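# Cap an LC fibre plug and rest it in cable manager

## Task

Press the dust cap all the way onto the LC fibre jumper's plug, then leave that plug resting about level inside one ring of the cable manager below the switch. The plug's exposed tips may be touched by the cap alone. Do not kink, crush or sharply bend the jumper's cord, and do not tug hard on its far end. The robot must not fall or finish leaning, and nothing may be knocked over or moved out of the work area.

## Robot and tools

ROBOT. A LinearBot: an omnidirectional wheeled base with a column about 1.7 m tall. A carriage rides the column (lift_m) and holds two identical six-joint arms, left and right, each ending in a two-finger gripper. Arm bases sit near 0.57 m + lift_m above the floor; carriage parts hang about 0.15 m below them. A hand reaches about 0.78 m from its shoulder but only about 0.38 m below its arm base. Fingertips taper to roughly 5 mm by 20 mm. Parked joints 1 to 6 are 0, 0.05, 0.05, 1.45, 0, 0. Cameras: carriage_camera (fixed, forward, tilted about 20 degrees down), left_wrist_camera and right_wrist_camera (looking past the fingertips).

FRAMES. Base frame: origin on the floor under the base centre, x forward, y left, z up, metres. left_hand and right_hand are reported in it as the midpoint between the finger pads, with quat_wxyz; the hand's z axis runs along the fingers and they open along its y axis. base_odometry is in the frame the base had at scene start and counts wheel turns only, so slips count as travel; heading in rad, positive left, -3.142 to 3.142. Hand readings tend to sit higher than the true hand, more so at long reach.

move. One action per call, made of "base", "joints" or both, plus optional "speeds" and "min_time_s"; "cameras" and "blocking" are not part of the action. With no action it just reports state and images.
- base: an object with exactly one key, each a relative offset from where the base last measured itself: translate_m (metres, forward +, -2 to 2), strafe_m (metres, left +, -2 to 2), rotate_rad (radians, counter-clockwise/left +, -6.3 to 6.3).
- joints: one flat object, keyed by joint name, covering both arms and the lift; every value is an absolute target, not an offset. lift_m 0 to 1 m. For each arm (left_ and right_ prefixes): joint1_rad -2.617 to 3.054 (yaw about vertical, 0 ahead, + left); joint2_rad 0 to 3.141 (shoulder: 0 back level, 1.57 up, 3.14 forward level); joint3_rad 0 to 3.141 (elbow, 0 folded, 3.14 straight); joint4_rad -1.57 to 1.57 (wrist pitch, + lifts the tips); joint5_rad -1.57 to 1.57 (wrist yaw, + swings the tips to the RIGHT); joint6_rad -2.094 to 2.094 (roll about the finger axis, + clockwise from the forearm); gripper_m 0 to 0.093 (pad gap in metres). Done tolerances: lift 0.004, joint1 0.02, joint2 0.105, joint3 0.06, joint4 0.04, joint5 0.025, joint6 0.02, gripper 0.004.
- speeds: per-action top speeds keyed translate_m and strafe_m (0.02 to 0.5 m/s), rotate_rad (0.05 to 1.57 rad/s), lift_m (0.08 to 0.27 m/s, default 0.25); others default to the top.
- min_time_s: 0.1 to 8 s, the shortest duration for each arm and gripper motion. Too short can overspeed and overshoot; 2 or more keeps hand paths straighter.
- cameras: list of carriage_camera, left_wrist_camera, right_wrist_camera or "all"; [] gives none.
- blocking: true/omitted waits until everything rests; false returns within about 0.5 s while motion continues. A later move overrides only the joints (or base) it names.
An action never exceeds 15 s; after 14 s a motion ends "time_out". Unknown keys make a call invalid; out-of-range values are refused. A refusal or an uncommanded stop cancels the rest of that reply's move, wait and finished_scene calls.

wait(seconds 0 to 10, cameras): passes time without new commands; returns early when running moves settle. stop(cameras): brakes all running motions, which then report "stopped" and may keep pressing. zoom_image(camera, region [x0,y0,x1,y1] pixels, at most 504 by 504): a closer view of that camera's latest image. read_manual: licence texts only. finished_scene(scene): ends the current scene; the goal must hold with no help from the robot.

RESULTS. base_status and joint_status per motion: done, moving, off_target (resting away from target, maybe still pushing), contact_stop, time_out, not_followed (arm targets held back by the self-collision check; "joint command not followed"), limit_stop_at_motor_heat. on_its_own lists what the robot did unasked; "held at" there is a target. The "move" line sums up statuses. motor_effort is percent of maximum, peak in brackets; a lift effort that keeps dropping as the lift lowers means a hand is resting on something. Joint torques follow joint_positions order. "pictures" names the image order. Motor temperatures come per arm, joints then gripper; MOTOR HOT appears at 75 °C, and at 100 °C the arm goes limp for 30 to 60 s (OVER-TEMPERATURE FAULT). Gripper readings may be a few mm off the true gap; shut on nothing reads 0.000 to 0.003.

CAUTIONS. Handle the plug by its body only, never the bare tips; keep the cord free of kinks, squeezing and sharp bends, and don't drag its far end. Don't drop or release moving parts, slam, or push hard. Arms have no contact stop and keep pressing when blocked; a blocked arm that frees itself snaps to its target. Never let the arms strike or squeeze each other. With joint2 under 0.8, turning joint1 outward 0.5 rad or more can hit the column. Avoid high carriage with stretched or loaded arms, sudden stops, and pulling on anchored things: the robot can tip and cannot recover. If a drive ends in contact, back off about 0.2 m. Park arms when idle to avoid heating. Don't hit fixed or heavy objects.

Each tool is called after "Call:" by a JSON object that holds its "api" and its "payload".

## Session

Call:
{"api": "move", "payload": {}}

Scene clock: 0.00 s.
Joint torques (N m): no reading
Motor temperatures (°C): left_arm=[30 34 38 30 29 33 32] | right_arm=[31 36 36 30 31 30 33]
base_odometry: x=+0.000 y=+0.000 heading=+0.000
base_status: not commanded
joint_positions: lift_m=+0.300 left_joint1_rad=+0.009 left_joint2_rad=+0.036 left_joint3_rad=+0.044 left_joint4_rad=+1.438 left_joint5_rad=-0.049 left_joint6_rad=+0.018 left_gripper_m=+0.09396 right_joint1_rad=+0.000 right_joint2_rad=+0.053 right_joint3_rad=+0.056 right_joint4_rad=+1.416 right_joint5_rad=+0.010 right_joint6_rad=+0.042 right_gripper_m=+0.09396
joint_status: not commanded
motor_effort: lift_m=+35 drive_wheels=+1
left_hand: x=+0.2468 y=+0.3158 z=+1.2848 quat_wxyz=(+0.998, -0.024, +0.063, +0.015) (m; base frame)
right_hand: x=+0.2540 y=-0.3087 z=+1.2873 quat_wxyz=(+0.997, +0.006, +0.076, +0.020) (m; base frame)
pictures: carriage_camera, left_wrist_camera, right_wrist_camera
Images, in order (width x height): carriage_camera 896x504, left_wrist_camera 896x504, right_wrist_camera 896x504.

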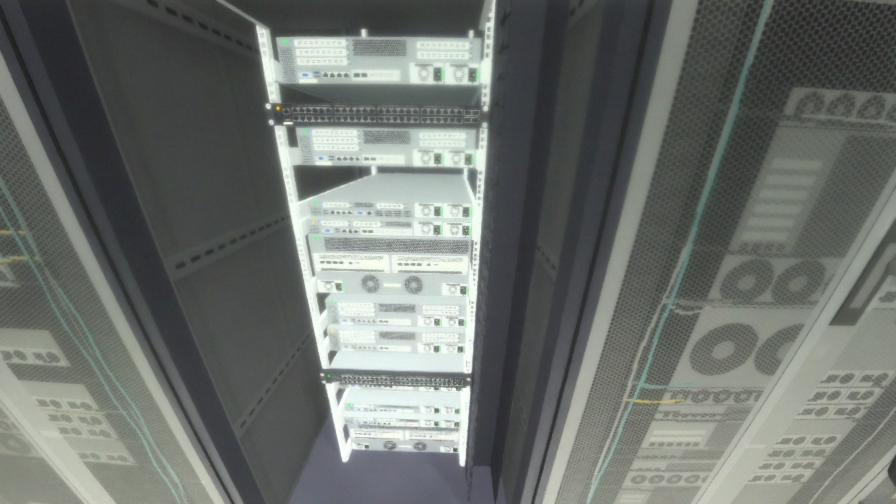

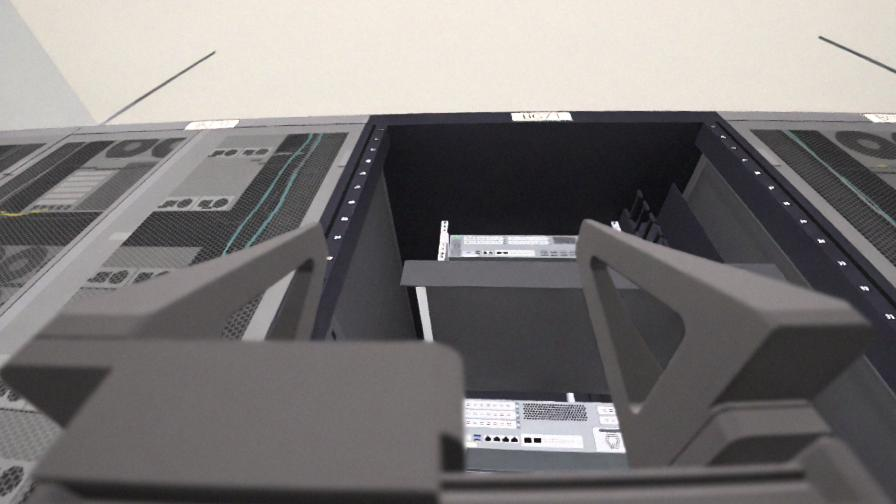

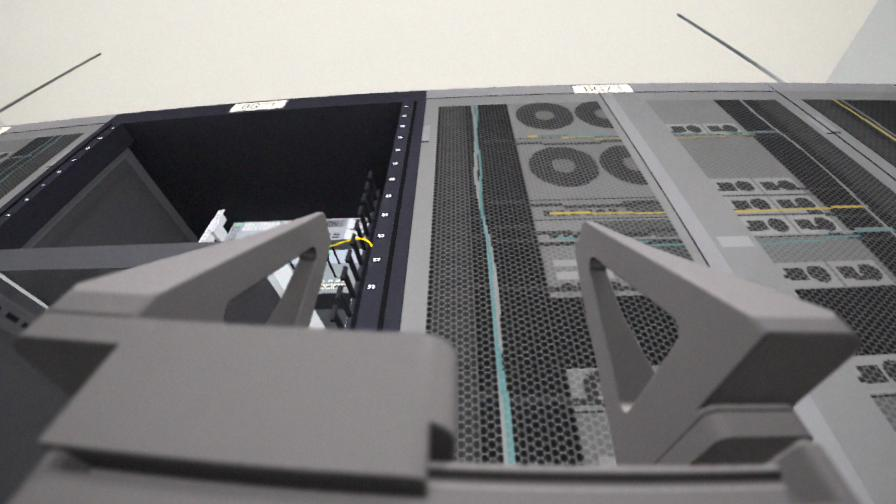

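Call:
{"api": "zoom_image", "payload": {"camera": "carriage_camera", "region": [240, 60, 520, 200]}}

Call:
{"api": "zoom_image", "payload": {"camera": "carriage_camera", "region": [300, 340, 500, 440]}}

Call:
{"api": "zoom_image", "payload": {"camera": "right_wrist_camera", "region": [200, 140, 440, 300]}}

Scaled by 1.800 from the camera's 896x504 image, which has a finer 1280x720 frame.

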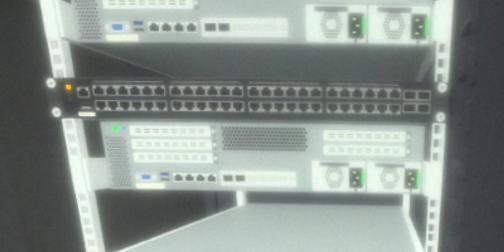

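Scaled by 2.520 from the camera's 896x504 image, which has a finer 1280x720 frame.

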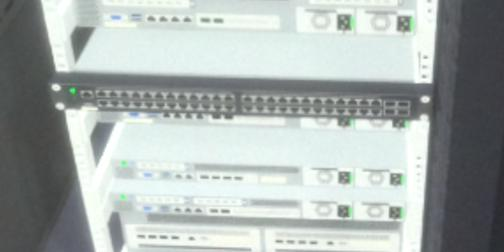

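Scaled by 2.100 from the camera's 896x504 image, which has a finer 1280x720 frame.

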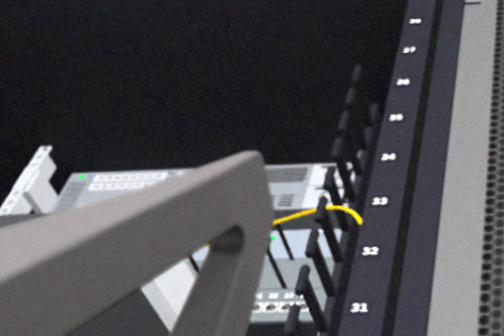

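Call:
{"api": "move", "payload": {"joints": {"lift_m": 0.6}, "cameras": ["all"]}}

Scene clock: 12.37 s.
Joint torques (N m): left_arm=[0.08 3.67 6.52 -0.32 0.09 0.02] | right_arm=[-0.05 3.79 5.91 -0.17 -0.02 -0.11]
move: done
base_odometry: x=+0.000 y=+0.000 heading=+0.000
base_status: not commanded
joint_positions: lift_m=+0.600 left_joint1_rad=+0.009 left_joint2_rad=+0.036 left_joint3_rad=+0.044 left_joint4_rad=+1.438 left_joint5_rad=-0.049 left_joint6_rad=+0.018 left_gripper_m=+0.09396 right_joint1_rad=+0.000 right_joint2_rad=+0.053 right_joint3_rad=+0.056 right_joint4_rad=+1.416 right_joint5_rad=+0.010 right_joint6_rad=+0.042 right_gripper_m=+0.09396
joint_status: all done
motor_effort: lift_m=+35(43) drive_wheels=+1(5)
left_hand: x=+0.2468 y=+0.3158 z=+1.5848 quat_wxyz=(+0.998, -0.024, +0.063, +0.015) (m; base frame)
right_hand: x=+0.2540 y=-0.3087 z=+1.5873 quat_wxyz=(+0.997, +0.006, +0.076, +0.020) (m; base frame)
pictures: carriage_camera, left_wrist_camera, right_wrist_camera
Images, in order (width x height): carriage_camera 896x504, left_wrist_camera 896x504, right_wrist_camera 896x504.

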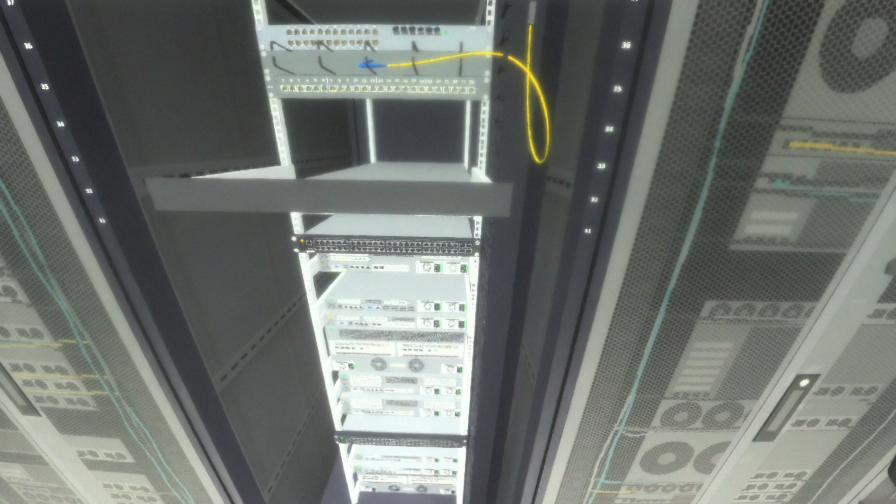

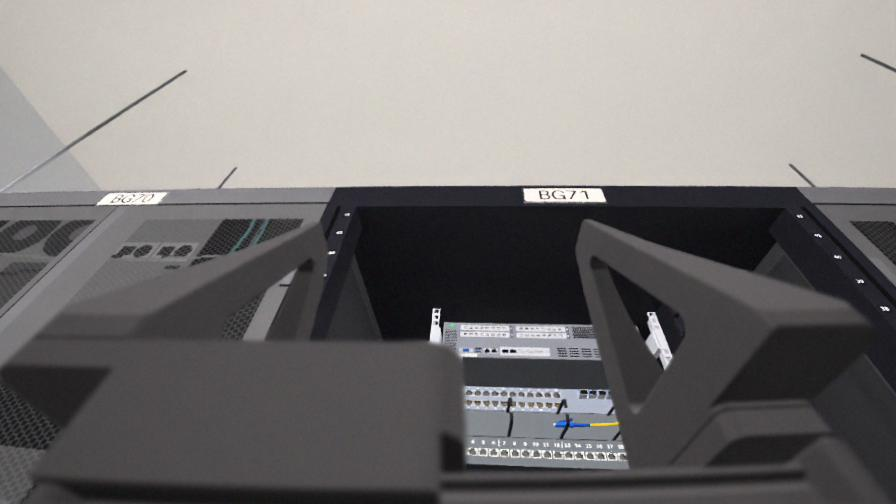

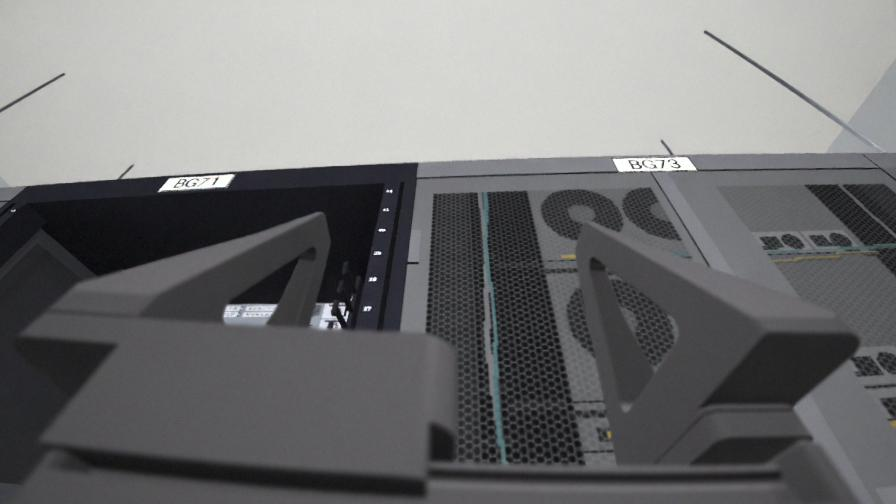

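Call:
{"api": "zoom_image", "payload": {"camera": "carriage_camera", "region": [250, 10, 570, 190]}}

Call:
{"api": "move", "payload": {"joints": {"lift_m": 0.75}, "cameras": ["carriage_camera"]}}

Call:
{"api": "zoom_image", "payload": {"camera": "carriage_camera", "region": [250, 40, 570, 220]}}

Scaled by 1.575 from the camera's 896x504 image, which has a finer 1280x720 frame.

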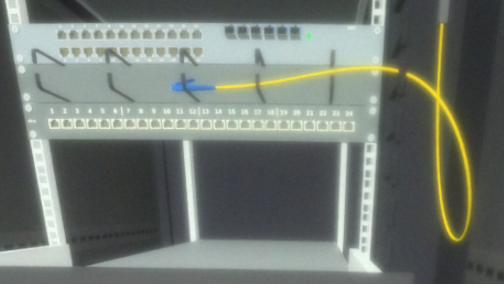

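Scene clock: 17.17 s.
Joint torques (N m): left_arm=[0.08 3.7 6.52 -0.31 0.09 0.02] | right_arm=[-0.06 3.78 5.94 -0.17 -0.02 -0.11]
move: done
base_odometry: x=+0.000 y=+0.000 heading=+0.000
base_status: not commanded
joint_positions: lift_m=+0.750 left_joint1_rad=+0.009 left_joint2_rad=+0.036 left_joint3_rad=+0.044 left_joint4_rad=+1.438 left_joint5_rad=-0.049 left_joint6_rad=+0.018 left_gripper_m=+0.09396 right_joint1_rad=+0.000 right_joint2_rad=+0.053 right_joint3_rad=+0.056 right_joint4_rad=+1.416 right_joint5_rad=+0.010 right_joint6_rad=+0.042 right_gripper_m=+0.09396
joint_status: all done
motor_effort: lift_m=+36(43) drive_wheels=-1(7)
left_hand: x=+0.2468 y=+0.3158 z=+1.7348 quat_wxyz=(+0.998, -0.024, +0.063, +0.015) (m; base frame)
right_hand: x=+0.2540 y=-0.3087 z=+1.7373 quat_wxyz=(+0.997, +0.006, +0.076, +0.020) (m; base frame)
pictures: carriage_camera
Images, in order (width x height): carriage_camera 896x504.

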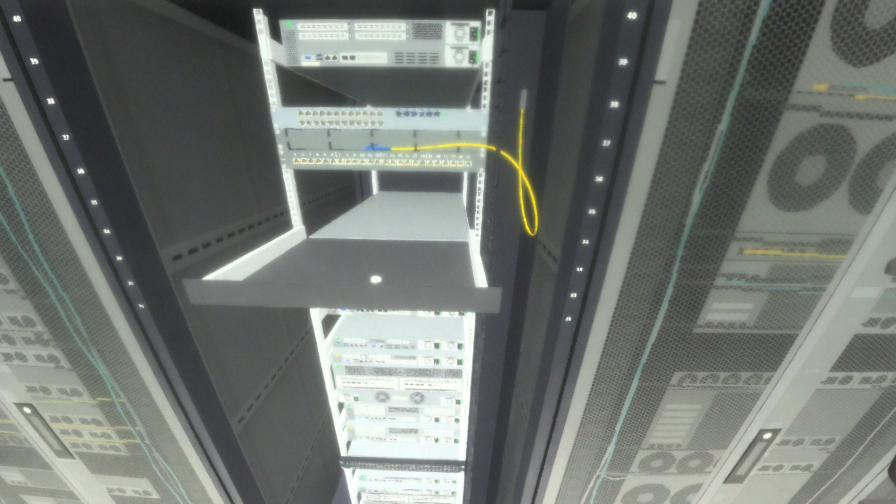

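Scaled by 1.575 from the camera's 896x504 image, which has a finer 1280x720 frame.

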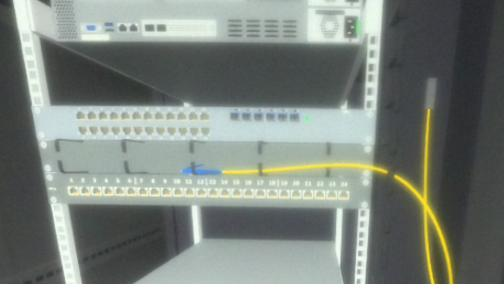

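Call:
{"api": "move", "payload": {"base": {"strafe_m": 0.14}, "joints": {"lift_m": 0.85}}}

Call:
{"api": "move", "payload": {"base": {"translate_m": 0.4}, "speeds": {"translate_m": 0.25}, "cameras": ["all"]}}

Scene clock: 59.37 s.
Joint torques (N m): left_arm=[0.08 3.71 6.52 -0.31 0.09 0.02] | right_arm=[0.02 3.79 5.91 -0.17 -0.02 -0.11]
move: done
base_odometry: x=+0.000 y=+0.140 heading=+0.001
base_status: done
joint_positions: lift_m=+0.850 left_joint1_rad=+0.009 left_joint2_rad=+0.036 left_joint3_rad=+0.044 left_joint4_rad=+1.438 left_joint5_rad=-0.049 left_joint6_rad=+0.018 left_gripper_m=+0.09396 right_joint1_rad=-0.001 right_joint2_rad=+0.053 right_joint3_rad=+0.056 right_joint4_rad=+1.416 right_joint5_rad=+0.009 right_joint6_rad=+0.042 right_gripper_m=+0.09396
joint_status: all done
motor_effort: lift_m=+35(43) drive_wheels=-4(14)
left_hand: x=+0.2468 y=+0.3158 z=+1.8348 quat_wxyz=(+0.998, -0.024, +0.063, +0.015) (m; base frame)
right_hand: x=+0.2540 y=-0.3086 z=+1.8373 quat_wxyz=(+0.997, +0.006, +0.076, +0.020) (m; base frame)
pictures: none

Scene clock: 61.90 s.
Joint torques (N m): left_arm=[-1.21 4.18 5.75 -0.74 0.12 -0.12] | right_arm=[1.32 4.37 5.15 -1.02 -0.04 0.12]
move: contact_stop
base_odometry: x=+0.330 y=+0.141 heading=+0.008
base_status: translate_m contact_stop (by the wheels' count: +0.330 of +0.400)
joint_positions: lift_m=+0.850 left_joint1_rad=+0.025 left_joint2_rad=+0.032 left_joint3_rad=+0.051 left_joint4_rad=+1.469 left_joint5_rad=-0.053 left_joint6_rad=+0.032 left_gripper_m=+0.09396 right_joint1_rad=-0.014 right_joint2_rad=+0.048 right_joint3_rad=+0.062 right_joint4_rad=+1.470 right_joint5_rad=+0.011 right_joint6_rad=+0.021 right_gripper_m=+0.09396
joint_status: not commanded
motor_effort: lift_m=+33(45) drive_wheels=+17(74)
left_hand: x=+0.2354 y=+0.3166 z=+1.8378 quat_wxyz=(+0.998, -0.026, +0.041, +0.029) (m; base frame)
right_hand: x=+0.2371 y=-0.3091 z=+1.8409 quat_wxyz=(+0.999, +0.006, +0.043, +0.004) (m; base frame)
pictures: carriage_camera, left_wrist_camera, right_wrist_camera
Images, in order (width x height): carriage_camera 896x504, left_wrist_camera 896x504, right_wrist_camera 896x504.

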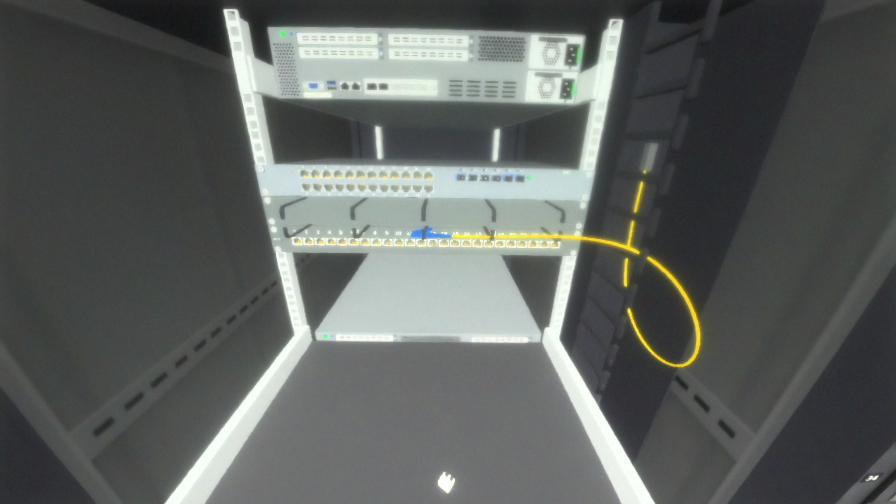

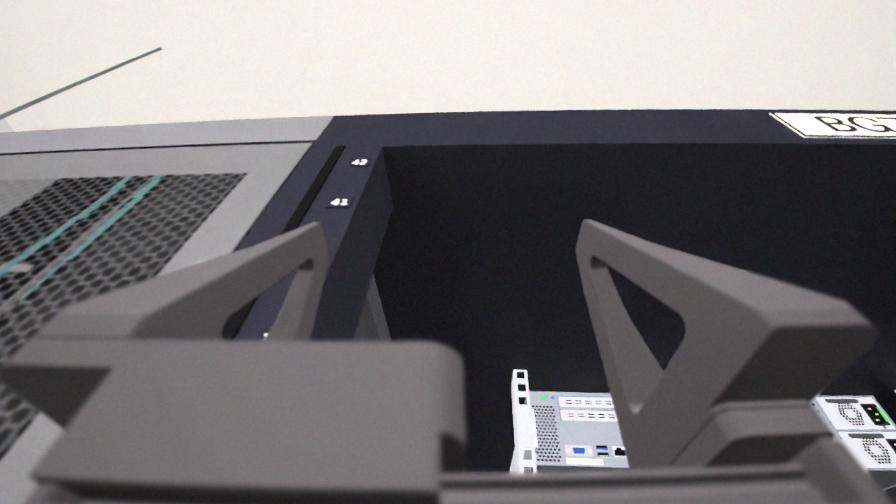

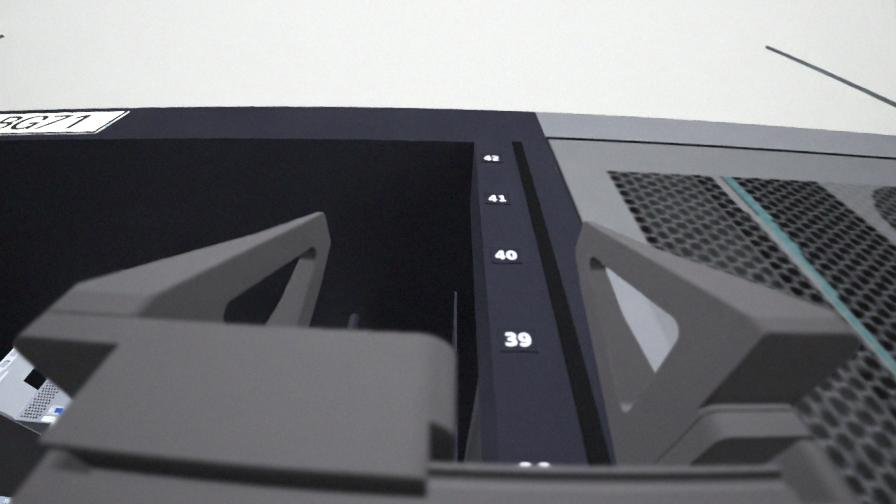

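Call:
{"api": "move", "payload": {"base": {"translate_m": 0.06}, "speeds": {"translate_m": 0.08}, "cameras": ["carriage_camera"]}}

Call:
{"api": "zoom_image", "payload": {"camera": "carriage_camera", "region": [380, 400, 520, 504]}}

Call:
{"api": "zoom_image", "payload": {"camera": "carriage_camera", "region": [340, 190, 540, 290]}}

Scene clock: 71.87 s.
Joint torques (N m): left_arm=[-1.2 4.16 5.74 -0.76 0.12 -0.12] | right_arm=[1.29 4.4 5.12 -1.02 -0.03 0.12]
move: contact_stop
base_odometry: x=+0.334 y=+0.140 heading=+0.011
base_status: translate_m contact_stop (by the wheels' count: +0.004 of +0.060)
joint_positions: lift_m=+0.850 left_joint1_rad=+0.025 left_joint2_rad=+0.032 left_joint3_rad=+0.051 left_joint4_rad=+1.469 left_joint5_rad=-0.053 left_joint6_rad=+0.032 left_gripper_m=+0.09396 right_joint1_rad=-0.014 right_joint2_rad=+0.048 right_joint3_rad=+0.062 right_joint4_rad=+1.471 right_joint5_rad=+0.011 right_joint6_rad=+0.022 right_gripper_m=+0.09396
joint_status: not commanded
motor_effort: lift_m=+35(36) drive_wheels=+19(65)
left_hand: x=+0.2354 y=+0.3166 z=+1.8377 quat_wxyz=(+0.998, -0.026, +0.041, +0.029) (m; base frame)
right_hand: x=+0.2370 y=-0.3091 z=+1.8408 quat_wxyz=(+0.999, +0.006, +0.043, +0.004) (m; base frame)
pictures: carriage_camera
Images, in order (width x height): carriage_camera 896x504.

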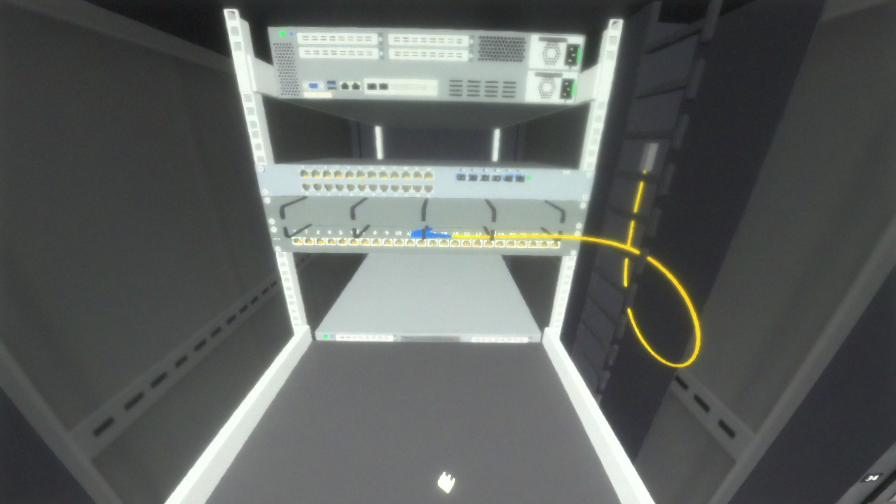

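Scaled by 3.600 from the camera's 896x504 image, which has a finer 1280x720 frame.

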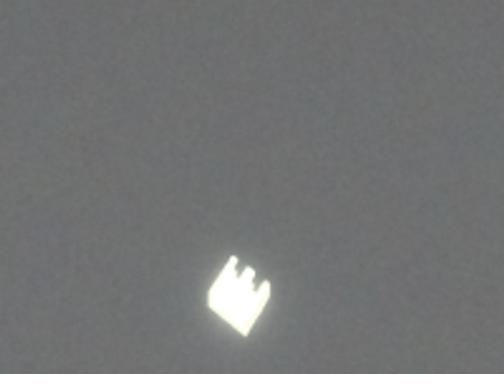

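Scaled by 2.520 from the camera's 896x504 image, which has a finer 1280x720 frame.

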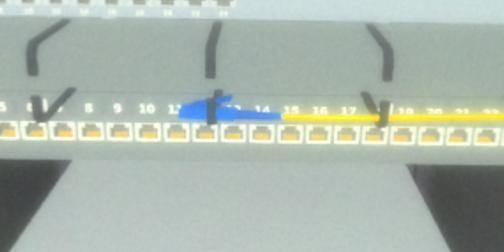

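Call:
{"api": "move", "payload": {"base": {"translate_m": -0.08}, "speeds": {"translate_m": 0.15}}}

Call:
{"api": "move", "payload": {"joints": {"left_joint1_rad": -0.91, "left_joint2_rad": 1.543, "left_joint3_rad": 0.5, "left_joint4_rad": 1.043, "left_joint5_rad": -0.91, "left_joint6_rad": 0}, "min_time_s": 2.0, "cameras": ["carriage_camera", "left_wrist_camera"]}}

Scene clock: 204.90 s.
Joint torques (N m): left_arm=[-0.69 4.11 5.78 -0.4 0.12 -0.09] | right_arm=[0.49 4.27 5.24 -0.26 -0.03 0]
move: done
base_odometry: x=+0.254 y=+0.139 heading=+0.011
base_status: done
joint_positions: lift_m=+0.850 left_joint1_rad=+0.018 left_joint2_rad=+0.032 left_joint3_rad=+0.051 left_joint4_rad=+1.443 left_joint5_rad=-0.053 left_joint6_rad=+0.029 left_gripper_m=+0.09396 right_joint1_rad=-0.006 right_joint2_rad=+0.048 right_joint3_rad=+0.062 right_joint4_rad=+1.419 right_joint5_rad=+0.011 right_joint6_rad=+0.032 right_gripper_m=+0.09396
joint_status: not commanded
motor_effort: lift_m=+33(34) drive_wheels=+4(14)
left_hand: x=+0.2418 y=+0.3166 z=+1.8372 quat_wxyz=(+0.998, -0.026, +0.054, +0.025) (m; base frame)
right_hand: x=+0.2496 y=-0.3090 z=+1.8396 quat_wxyz=(+0.998, +0.007, +0.068, +0.013) (m; base frame)
pictures: none

Scene clock: 207.30 s.
Joint torques (N m): left_arm=[-0.47 -4.12 9.36 1.78 -0.1 -0.1] | right_arm=[0.5 4.26 5.26 -0.24 -0.04 -0.01]
Motor temperatures (°C): left_arm=[30 37 43 31 29 33 32] | right_arm=[31 37 40 32 31 30 33]
move: done
base_odometry: x=+0.254 y=+0.139 heading=+0.011
base_status: not commanded
joint_positions: lift_m=+0.850 left_joint1_rad=-0.904 left_joint2_rad=+1.533 left_joint3_rad=+0.467 left_joint4_rad=+1.050 left_joint5_rad=-0.895 left_joint6_rad=+0.011 left_gripper_m=+0.09395 right_joint1_rad=-0.006 right_joint2_rad=+0.048 right_joint3_rad=+0.062 right_joint4_rad=+1.418 right_joint5_rad=+0.011 right_joint6_rad=+0.032 right_gripper_m=+0.09396
joint_status: all done
motor_effort: lift_m=+33(33) drive_wheels=+4(8)
left_hand: x=+0.5471 y=+0.1052 z=+1.5933 quat_wxyz=(+0.704, +0.011, +0.710, +0.005) (m; base frame)
right_hand: x=+0.2499 y=-0.3091 z=+1.8395 quat_wxyz=(+0.998, +0.007, +0.069, +0.013) (m; base frame)
pictures: carriage_camera, left_wrist_camera
Images, in order (width x height): carriage_camera 896x504, left_wrist_camera 896x504.

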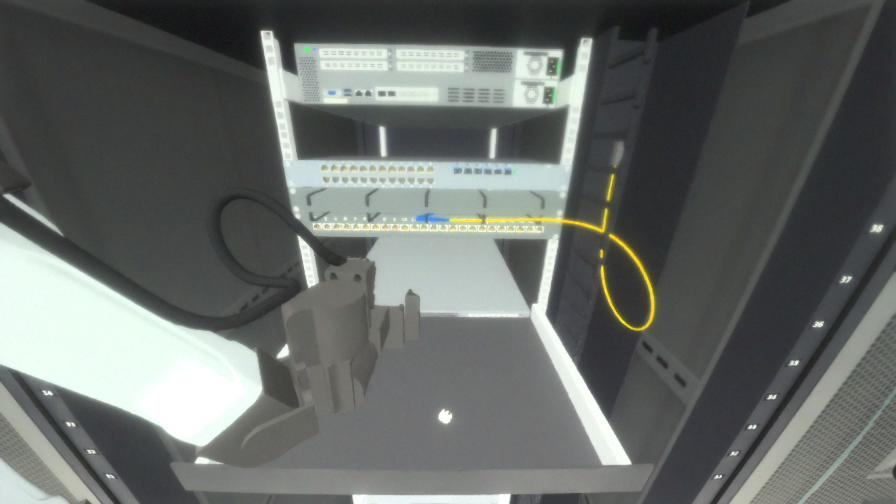

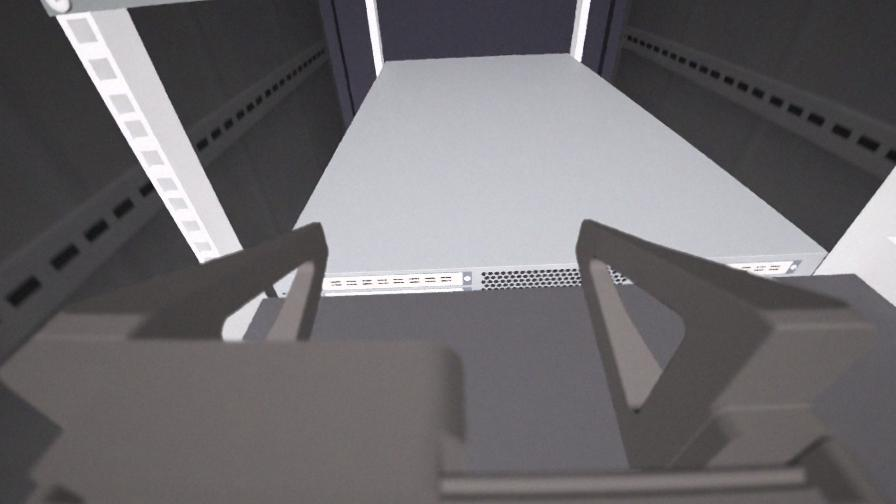

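Call:
{"api": "zoom_image", "payload": {"camera": "carriage_camera", "region": [240, 230, 500, 440]}}

Scaled by 1.938 from the camera's 896x504 image, which has a finer 1280x720 frame.

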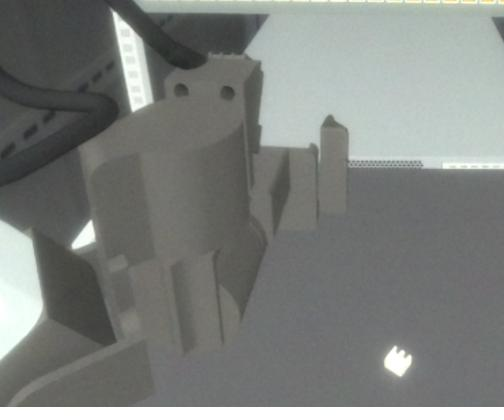

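Call:
{"api": "move", "payload": {"joints": {"lift_m": 0.95}, "cameras": ["carriage_camera", "left_wrist_camera"]}}

Call:
{"api": "zoom_image", "payload": {"camera": "left_wrist_camera", "region": [340, 0, 800, 240]}}

Call:
{"api": "zoom_image", "payload": {"camera": "carriage_camera", "region": [340, 200, 640, 380]}}

Scene clock: 255.73 s.
Joint torques (N m): left_arm=[-0.5 -4.57 8.46 1.86 -0.06 -0.08] | right_arm=[0.5 4.26 5.24 -0.24 -0.04 -0.01]
Motor temperatures (°C): left_arm=[30 36 49 36 29 33 32] | right_arm=[31 37 40 31 31 30 33]
move: done
base_odometry: x=+0.254 y=+0.139 heading=+0.011
base_status: not commanded
joint_positions: lift_m=+0.950 left_joint1_rad=-0.904 left_joint2_rad=+1.537 left_joint3_rad=+0.478 left_joint4_rad=+1.043 left_joint5_rad=-0.899 left_joint6_rad=+0.010 left_gripper_m=+0.09395 right_joint1_rad=-0.006 right_joint2_rad=+0.048 right_joint3_rad=+0.062 right_joint4_rad=+1.418 right_joint5_rad=+0.011 right_joint6_rad=+0.033 right_gripper_m=+0.09396
joint_status: all done
motor_effort: lift_m=+35(44) drive_wheels=+4(7)
left_hand: x=+0.5485 y=+0.1041 z=+1.6939 quat_wxyz=(+0.703, +0.010, +0.711, +0.007) (m; base frame)
right_hand: x=+0.2499 y=-0.3091 z=+1.9394 quat_wxyz=(+0.998, +0.007, +0.069, +0.013) (m; base frame)
pictures: carriage_camera, left_wrist_camera
Images, in order (width x height): carriage_camera 896x504, left_wrist_camera 896x504.

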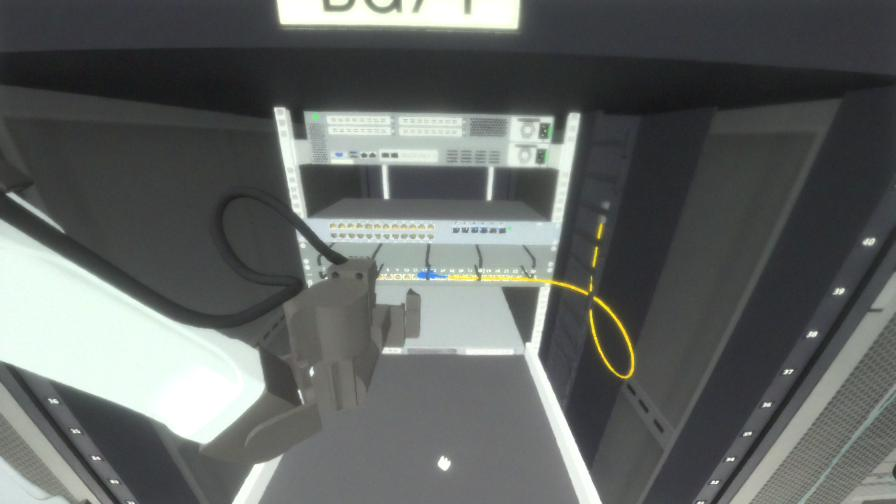

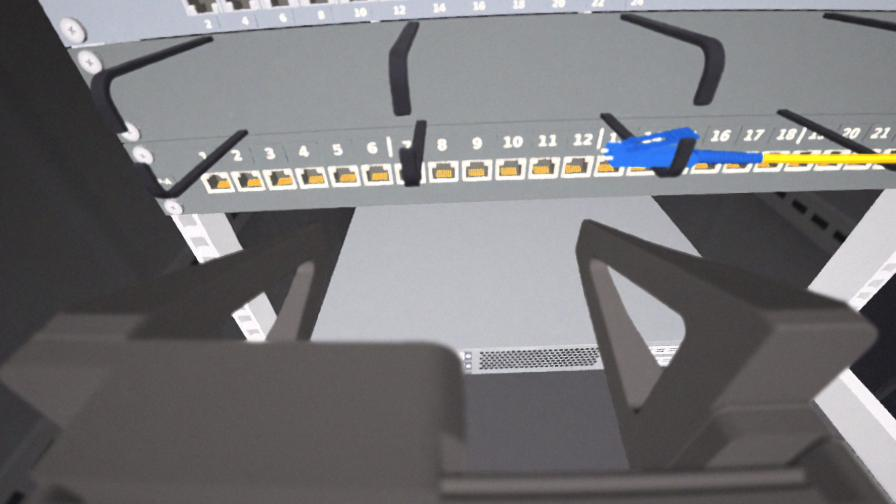

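Scaled by 1.096 from the camera's 896x504 image, which has a finer 1280x720 frame.

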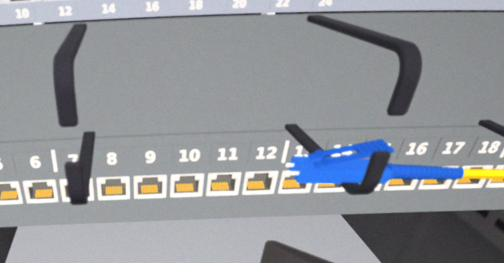

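Scaled by 1.680 from the camera's 896x504 image, which has a finer 1280x720 frame.

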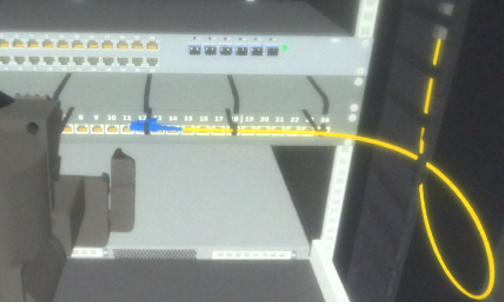

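Call:
{"api": "zoom_image", "payload": {"camera": "left_wrist_camera", "region": [580, 90, 780, 200]}}

Scaled by 2.520 from the camera's 896x504 image, which has a finer 1280x720 frame.

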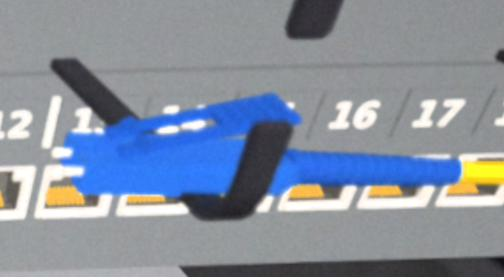

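Call:
{"api": "move", "payload": {"joints": {"left_joint1_rad": -1.191, "left_joint2_rad": 1.384, "left_joint3_rad": 0.333, "left_joint4_rad": 1.051, "left_joint5_rad": -1.191, "left_joint6_rad": 0}, "cameras": ["carriage_camera", "left_wrist_camera"]}}

Call:
{"api": "zoom_image", "payload": {"camera": "left_wrist_camera", "region": [340, 0, 800, 240]}}

Scene clock: 318.43 s.
Joint torques (N m): left_arm=[-0.5 -5.48 5.11 1.77 -0.09 -0.08] | right_arm=[0.51 4.27 5.27 -0.24 -0.04 -0.01]
move: done
base_odometry: x=+0.254 y=+0.139 heading=+0.011
base_status: not commanded
joint_positions: lift_m=+0.950 left_joint1_rad=-1.184 left_joint2_rad=+1.405 left_joint3_rad=+0.347 left_joint4_rad=+1.043 left_joint5_rad=-1.176 left_joint6_rad=+0.010 left_gripper_m=+0.09395 right_joint1_rad=-0.006 right_joint2_rad=+0.048 right_joint3_rad=+0.062 right_joint4_rad=+1.418 right_joint5_rad=+0.011 right_joint6_rad=+0.033 right_gripper_m=+0.09396
joint_status: all done
motor_effort: lift_m=+35(35) drive_wheels=+8(8)
left_hand: x=+0.4734 y=+0.0991 z=+1.6918 quat_wxyz=(+0.705, +0.011, +0.709, +0.006) (m; base frame)
right_hand: x=+0.2499 y=-0.3091 z=+1.9394 quat_wxyz=(+0.998, +0.007, +0.069, +0.013) (m; base frame)
pictures: carriage_camera, left_wrist_camera
Images, in order (width x height): carriage_camera 896x504, left_wrist_camera 896x504.

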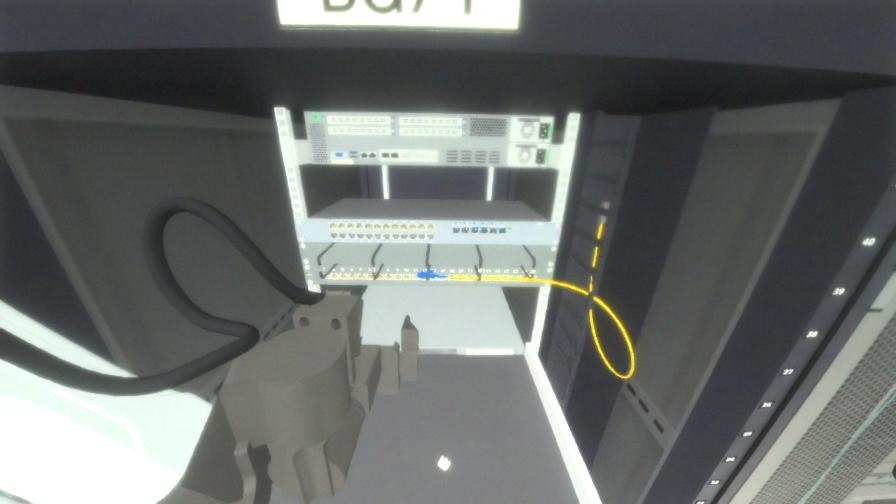

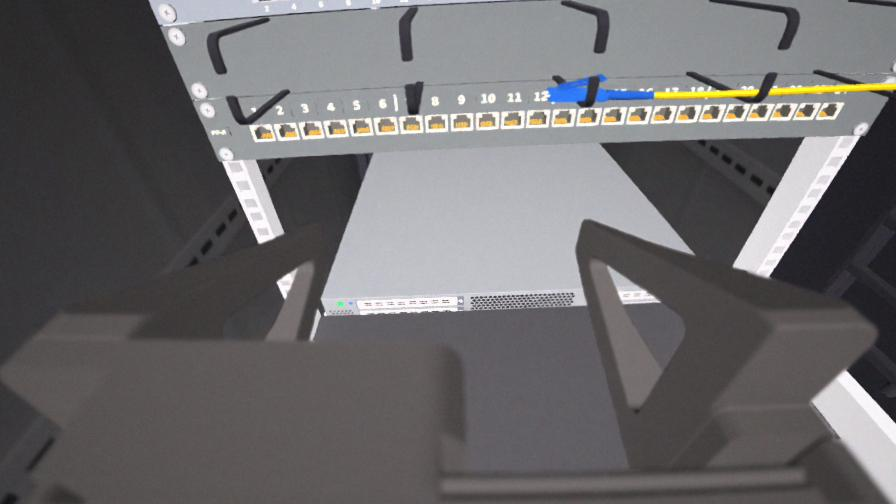

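Scaled by 1.096 from the camera's 896x504 image, which has a finer 1280x720 frame.

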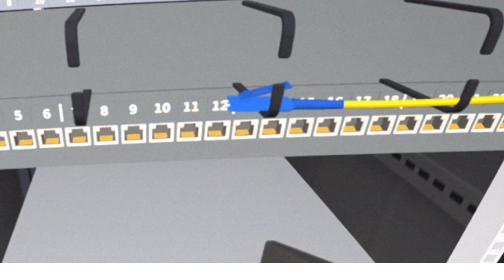

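Call:
{"api": "move", "payload": {"base": {"translate_m": -0.1}, "joints": {"lift_m": 1.0}, "speeds": {"translate_m": 0.15}}}

Call:
{"api": "move", "payload": {"joints": {"left_joint1_rad": -0.808, "left_joint2_rad": 1.939, "left_joint3_rad": 1.301, "left_joint4_rad": -0.452, "left_joint5_rad": -0.215, "left_joint6_rad": -0.387}, "min_time_s": 2.0, "cameras": ["carriage_camera", "left_wrist_camera"]}}

Scene clock: 401.13 s.
Joint torques (N m): left_arm=[-0.34 -4.86 5.53 1.69 -0.04 -0.09] | right_arm=[0.5 4.23 5.3 -0.19 -0.04 -0.01]
Motor temperatures (°C): left_arm=[29 39 43 40 29 33 32] | right_arm=[31 37 41 30 31 30 33]
move: done
base_odometry: x=+0.154 y=+0.138 heading=+0.010
base_status: done
joint_positions: lift_m=+1.000 left_joint1_rad=-1.186 left_joint2_rad=+1.398 left_joint3_rad=+0.343 left_joint4_rad=+1.049 left_joint5_rad=-1.181 left_joint6_rad=+0.010 left_gripper_m=+0.09395 right_joint1_rad=-0.006 right_joint2_rad=+0.049 right_joint3_rad=+0.062 right_joint4_rad=+1.415 right_joint5_rad=+0.011 right_joint6_rad=+0.033 right_gripper_m=+0.09396
joint_status: all done
motor_effort: lift_m=+35(43) drive_wheels=-2(14)
left_hand: x=+0.4725 y=+0.1007 z=+1.7431 quat_wxyz=(+0.706, +0.007, +0.708, +0.004) (m; base frame)
right_hand: x=+0.2509 y=-0.3091 z=+1.9891 quat_wxyz=(+0.997, +0.007, +0.071, +0.013) (m; base frame)
pictures: none

Scene clock: 403.60 s.
Joint torques (N m): left_arm=[0.54 -7.73 10.55 1.14 0.05 -0.08] | right_arm=[0.49 4.26 5.3 -0.19 -0.03 -0.02]
move: done
base_odometry: x=+0.154 y=+0.138 heading=+0.010
base_status: not commanded
joint_positions: lift_m=+1.000 left_joint1_rad=-0.815 left_joint2_rad=+1.923 left_joint3_rad=+1.264 left_joint4_rad=-0.442 left_joint5_rad=-0.229 left_joint6_rad=-0.375 left_gripper_m=+0.09395 right_joint1_rad=-0.006 right_joint2_rad=+0.049 right_joint3_rad=+0.062 right_joint4_rad=+1.415 right_joint5_rad=+0.011 right_joint6_rad=+0.033 right_gripper_m=+0.09396
joint_status: all done
motor_effort: lift_m=+35(36) drive_wheels=-3(8)
left_hand: x=+0.5540 y=+0.0054 z=+1.5958 quat_wxyz=(+0.254, +0.185, +0.949, -0.038) (m; base frame)
right_hand: x=+0.2509 y=-0.3091 z=+1.9891 quat_wxyz=(+0.997, +0.007, +0.071, +0.013) (m; base frame)
pictures: carriage_camera, left_wrist_camera
Images, in order (width x height): carriage_camera 896x504, left_wrist_camera 896x504.

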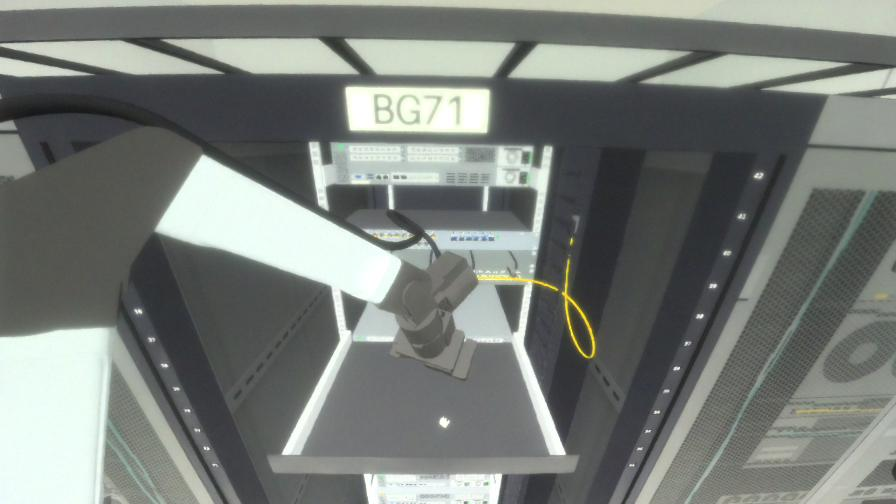

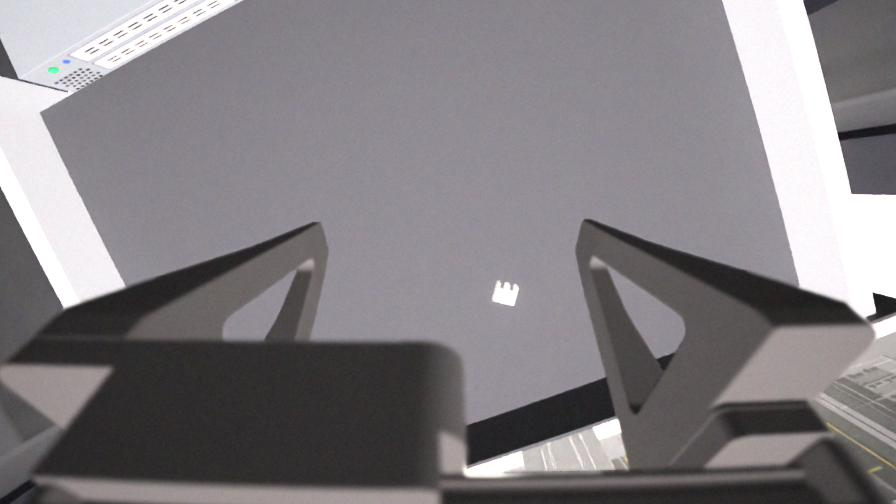

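Call:
{"api": "zoom_image", "payload": {"camera": "left_wrist_camera", "region": [460, 260, 560, 330]}}

Scaled by 5.040 from the camera's 896x504 image, which has a finer 1280x720 frame.

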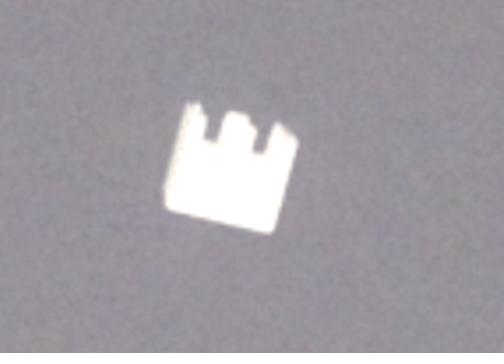

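Call:
{"api": "move", "payload": {"joints": {"left_joint1_rad": -0.8995, "left_joint2_rad": 1.943, "left_joint3_rad": 0.975, "left_joint4_rad": -0.105, "left_joint5_rad": -0.168, "left_joint6_rad": -0.298}, "min_time_s": 1.5, "cameras": ["carriage_camera", "left_wrist_camera"]}}

Scene clock: 446.13 s.
Joint torques (N m): left_arm=[-0.55 -7.17 5.27 1.47 0.08 0.11] | right_arm=[0.5 4.26 5.27 -0.18 -0.04 -0.01]
Motor temperatures (°C): left_arm=[29 42 52 37 29 33 32] | right_arm=[31 37 41 30 31 30 33]
move: done
base_odometry: x=+0.154 y=+0.138 heading=+0.010
base_status: not commanded
joint_positions: lift_m=+1.000 left_joint1_rad=-0.892 left_joint2_rad=+1.929 left_joint3_rad=+0.989 left_joint4_rad=-0.121 left_joint5_rad=-0.182 left_joint6_rad=-0.310 left_gripper_m=+0.09395 right_joint1_rad=-0.006 right_joint2_rad=+0.049 right_joint3_rad=+0.062 right_joint4_rad=+1.415 right_joint5_rad=+0.011 right_joint6_rad=+0.033 right_gripper_m=+0.09396
joint_status: all done
motor_effort: lift_m=+36(36) drive_wheels=-2(6)
left_hand: x=+0.5069 y=-0.0043 z=+1.5386 quat_wxyz=(+0.257, +0.254, +0.930, -0.070) (m; base frame)
right_hand: x=+0.2509 y=-0.3091 z=+1.9891 quat_wxyz=(+0.997, +0.007, +0.071, +0.013) (m; base frame)
pictures: carriage_camera, left_wrist_camera
Images, in order (width x height): carriage_camera 896x504, left_wrist_camera 896x504.

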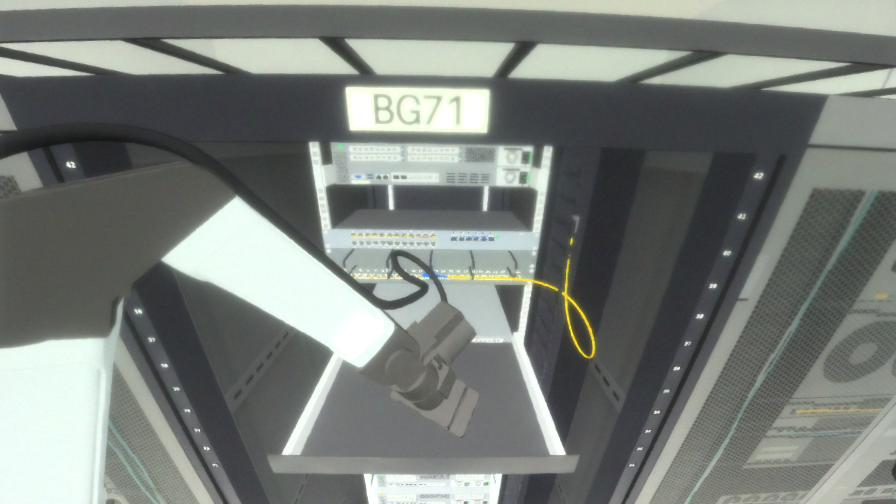

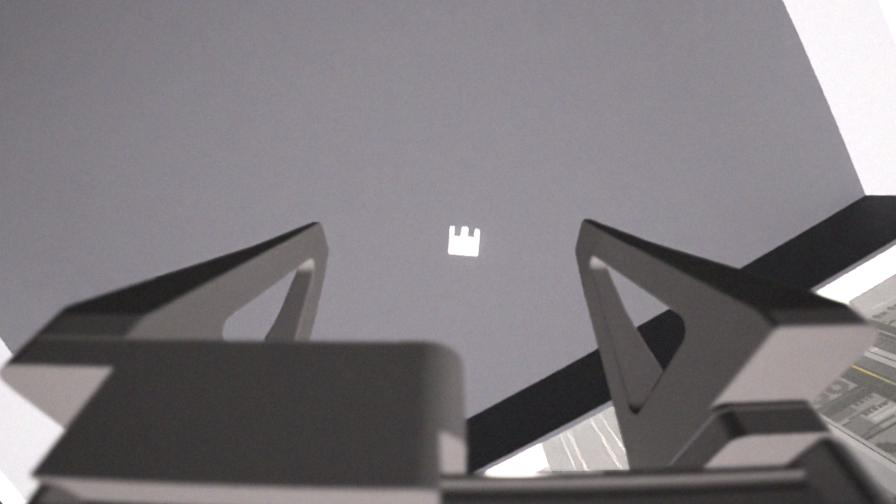

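Call:
{"api": "zoom_image", "payload": {"camera": "left_wrist_camera", "region": [424, 206, 504, 276]}}

Scaled by 6.300 from the camera's 896x504 image, which has a finer 1280x720 frame.

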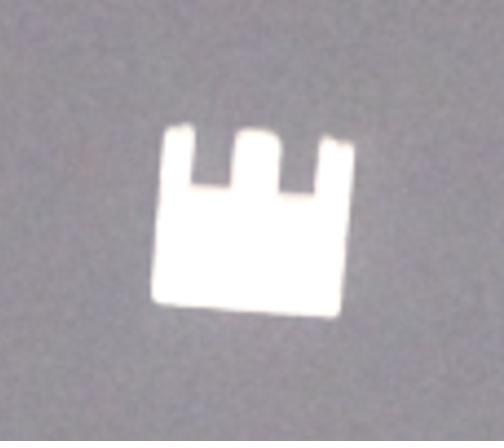

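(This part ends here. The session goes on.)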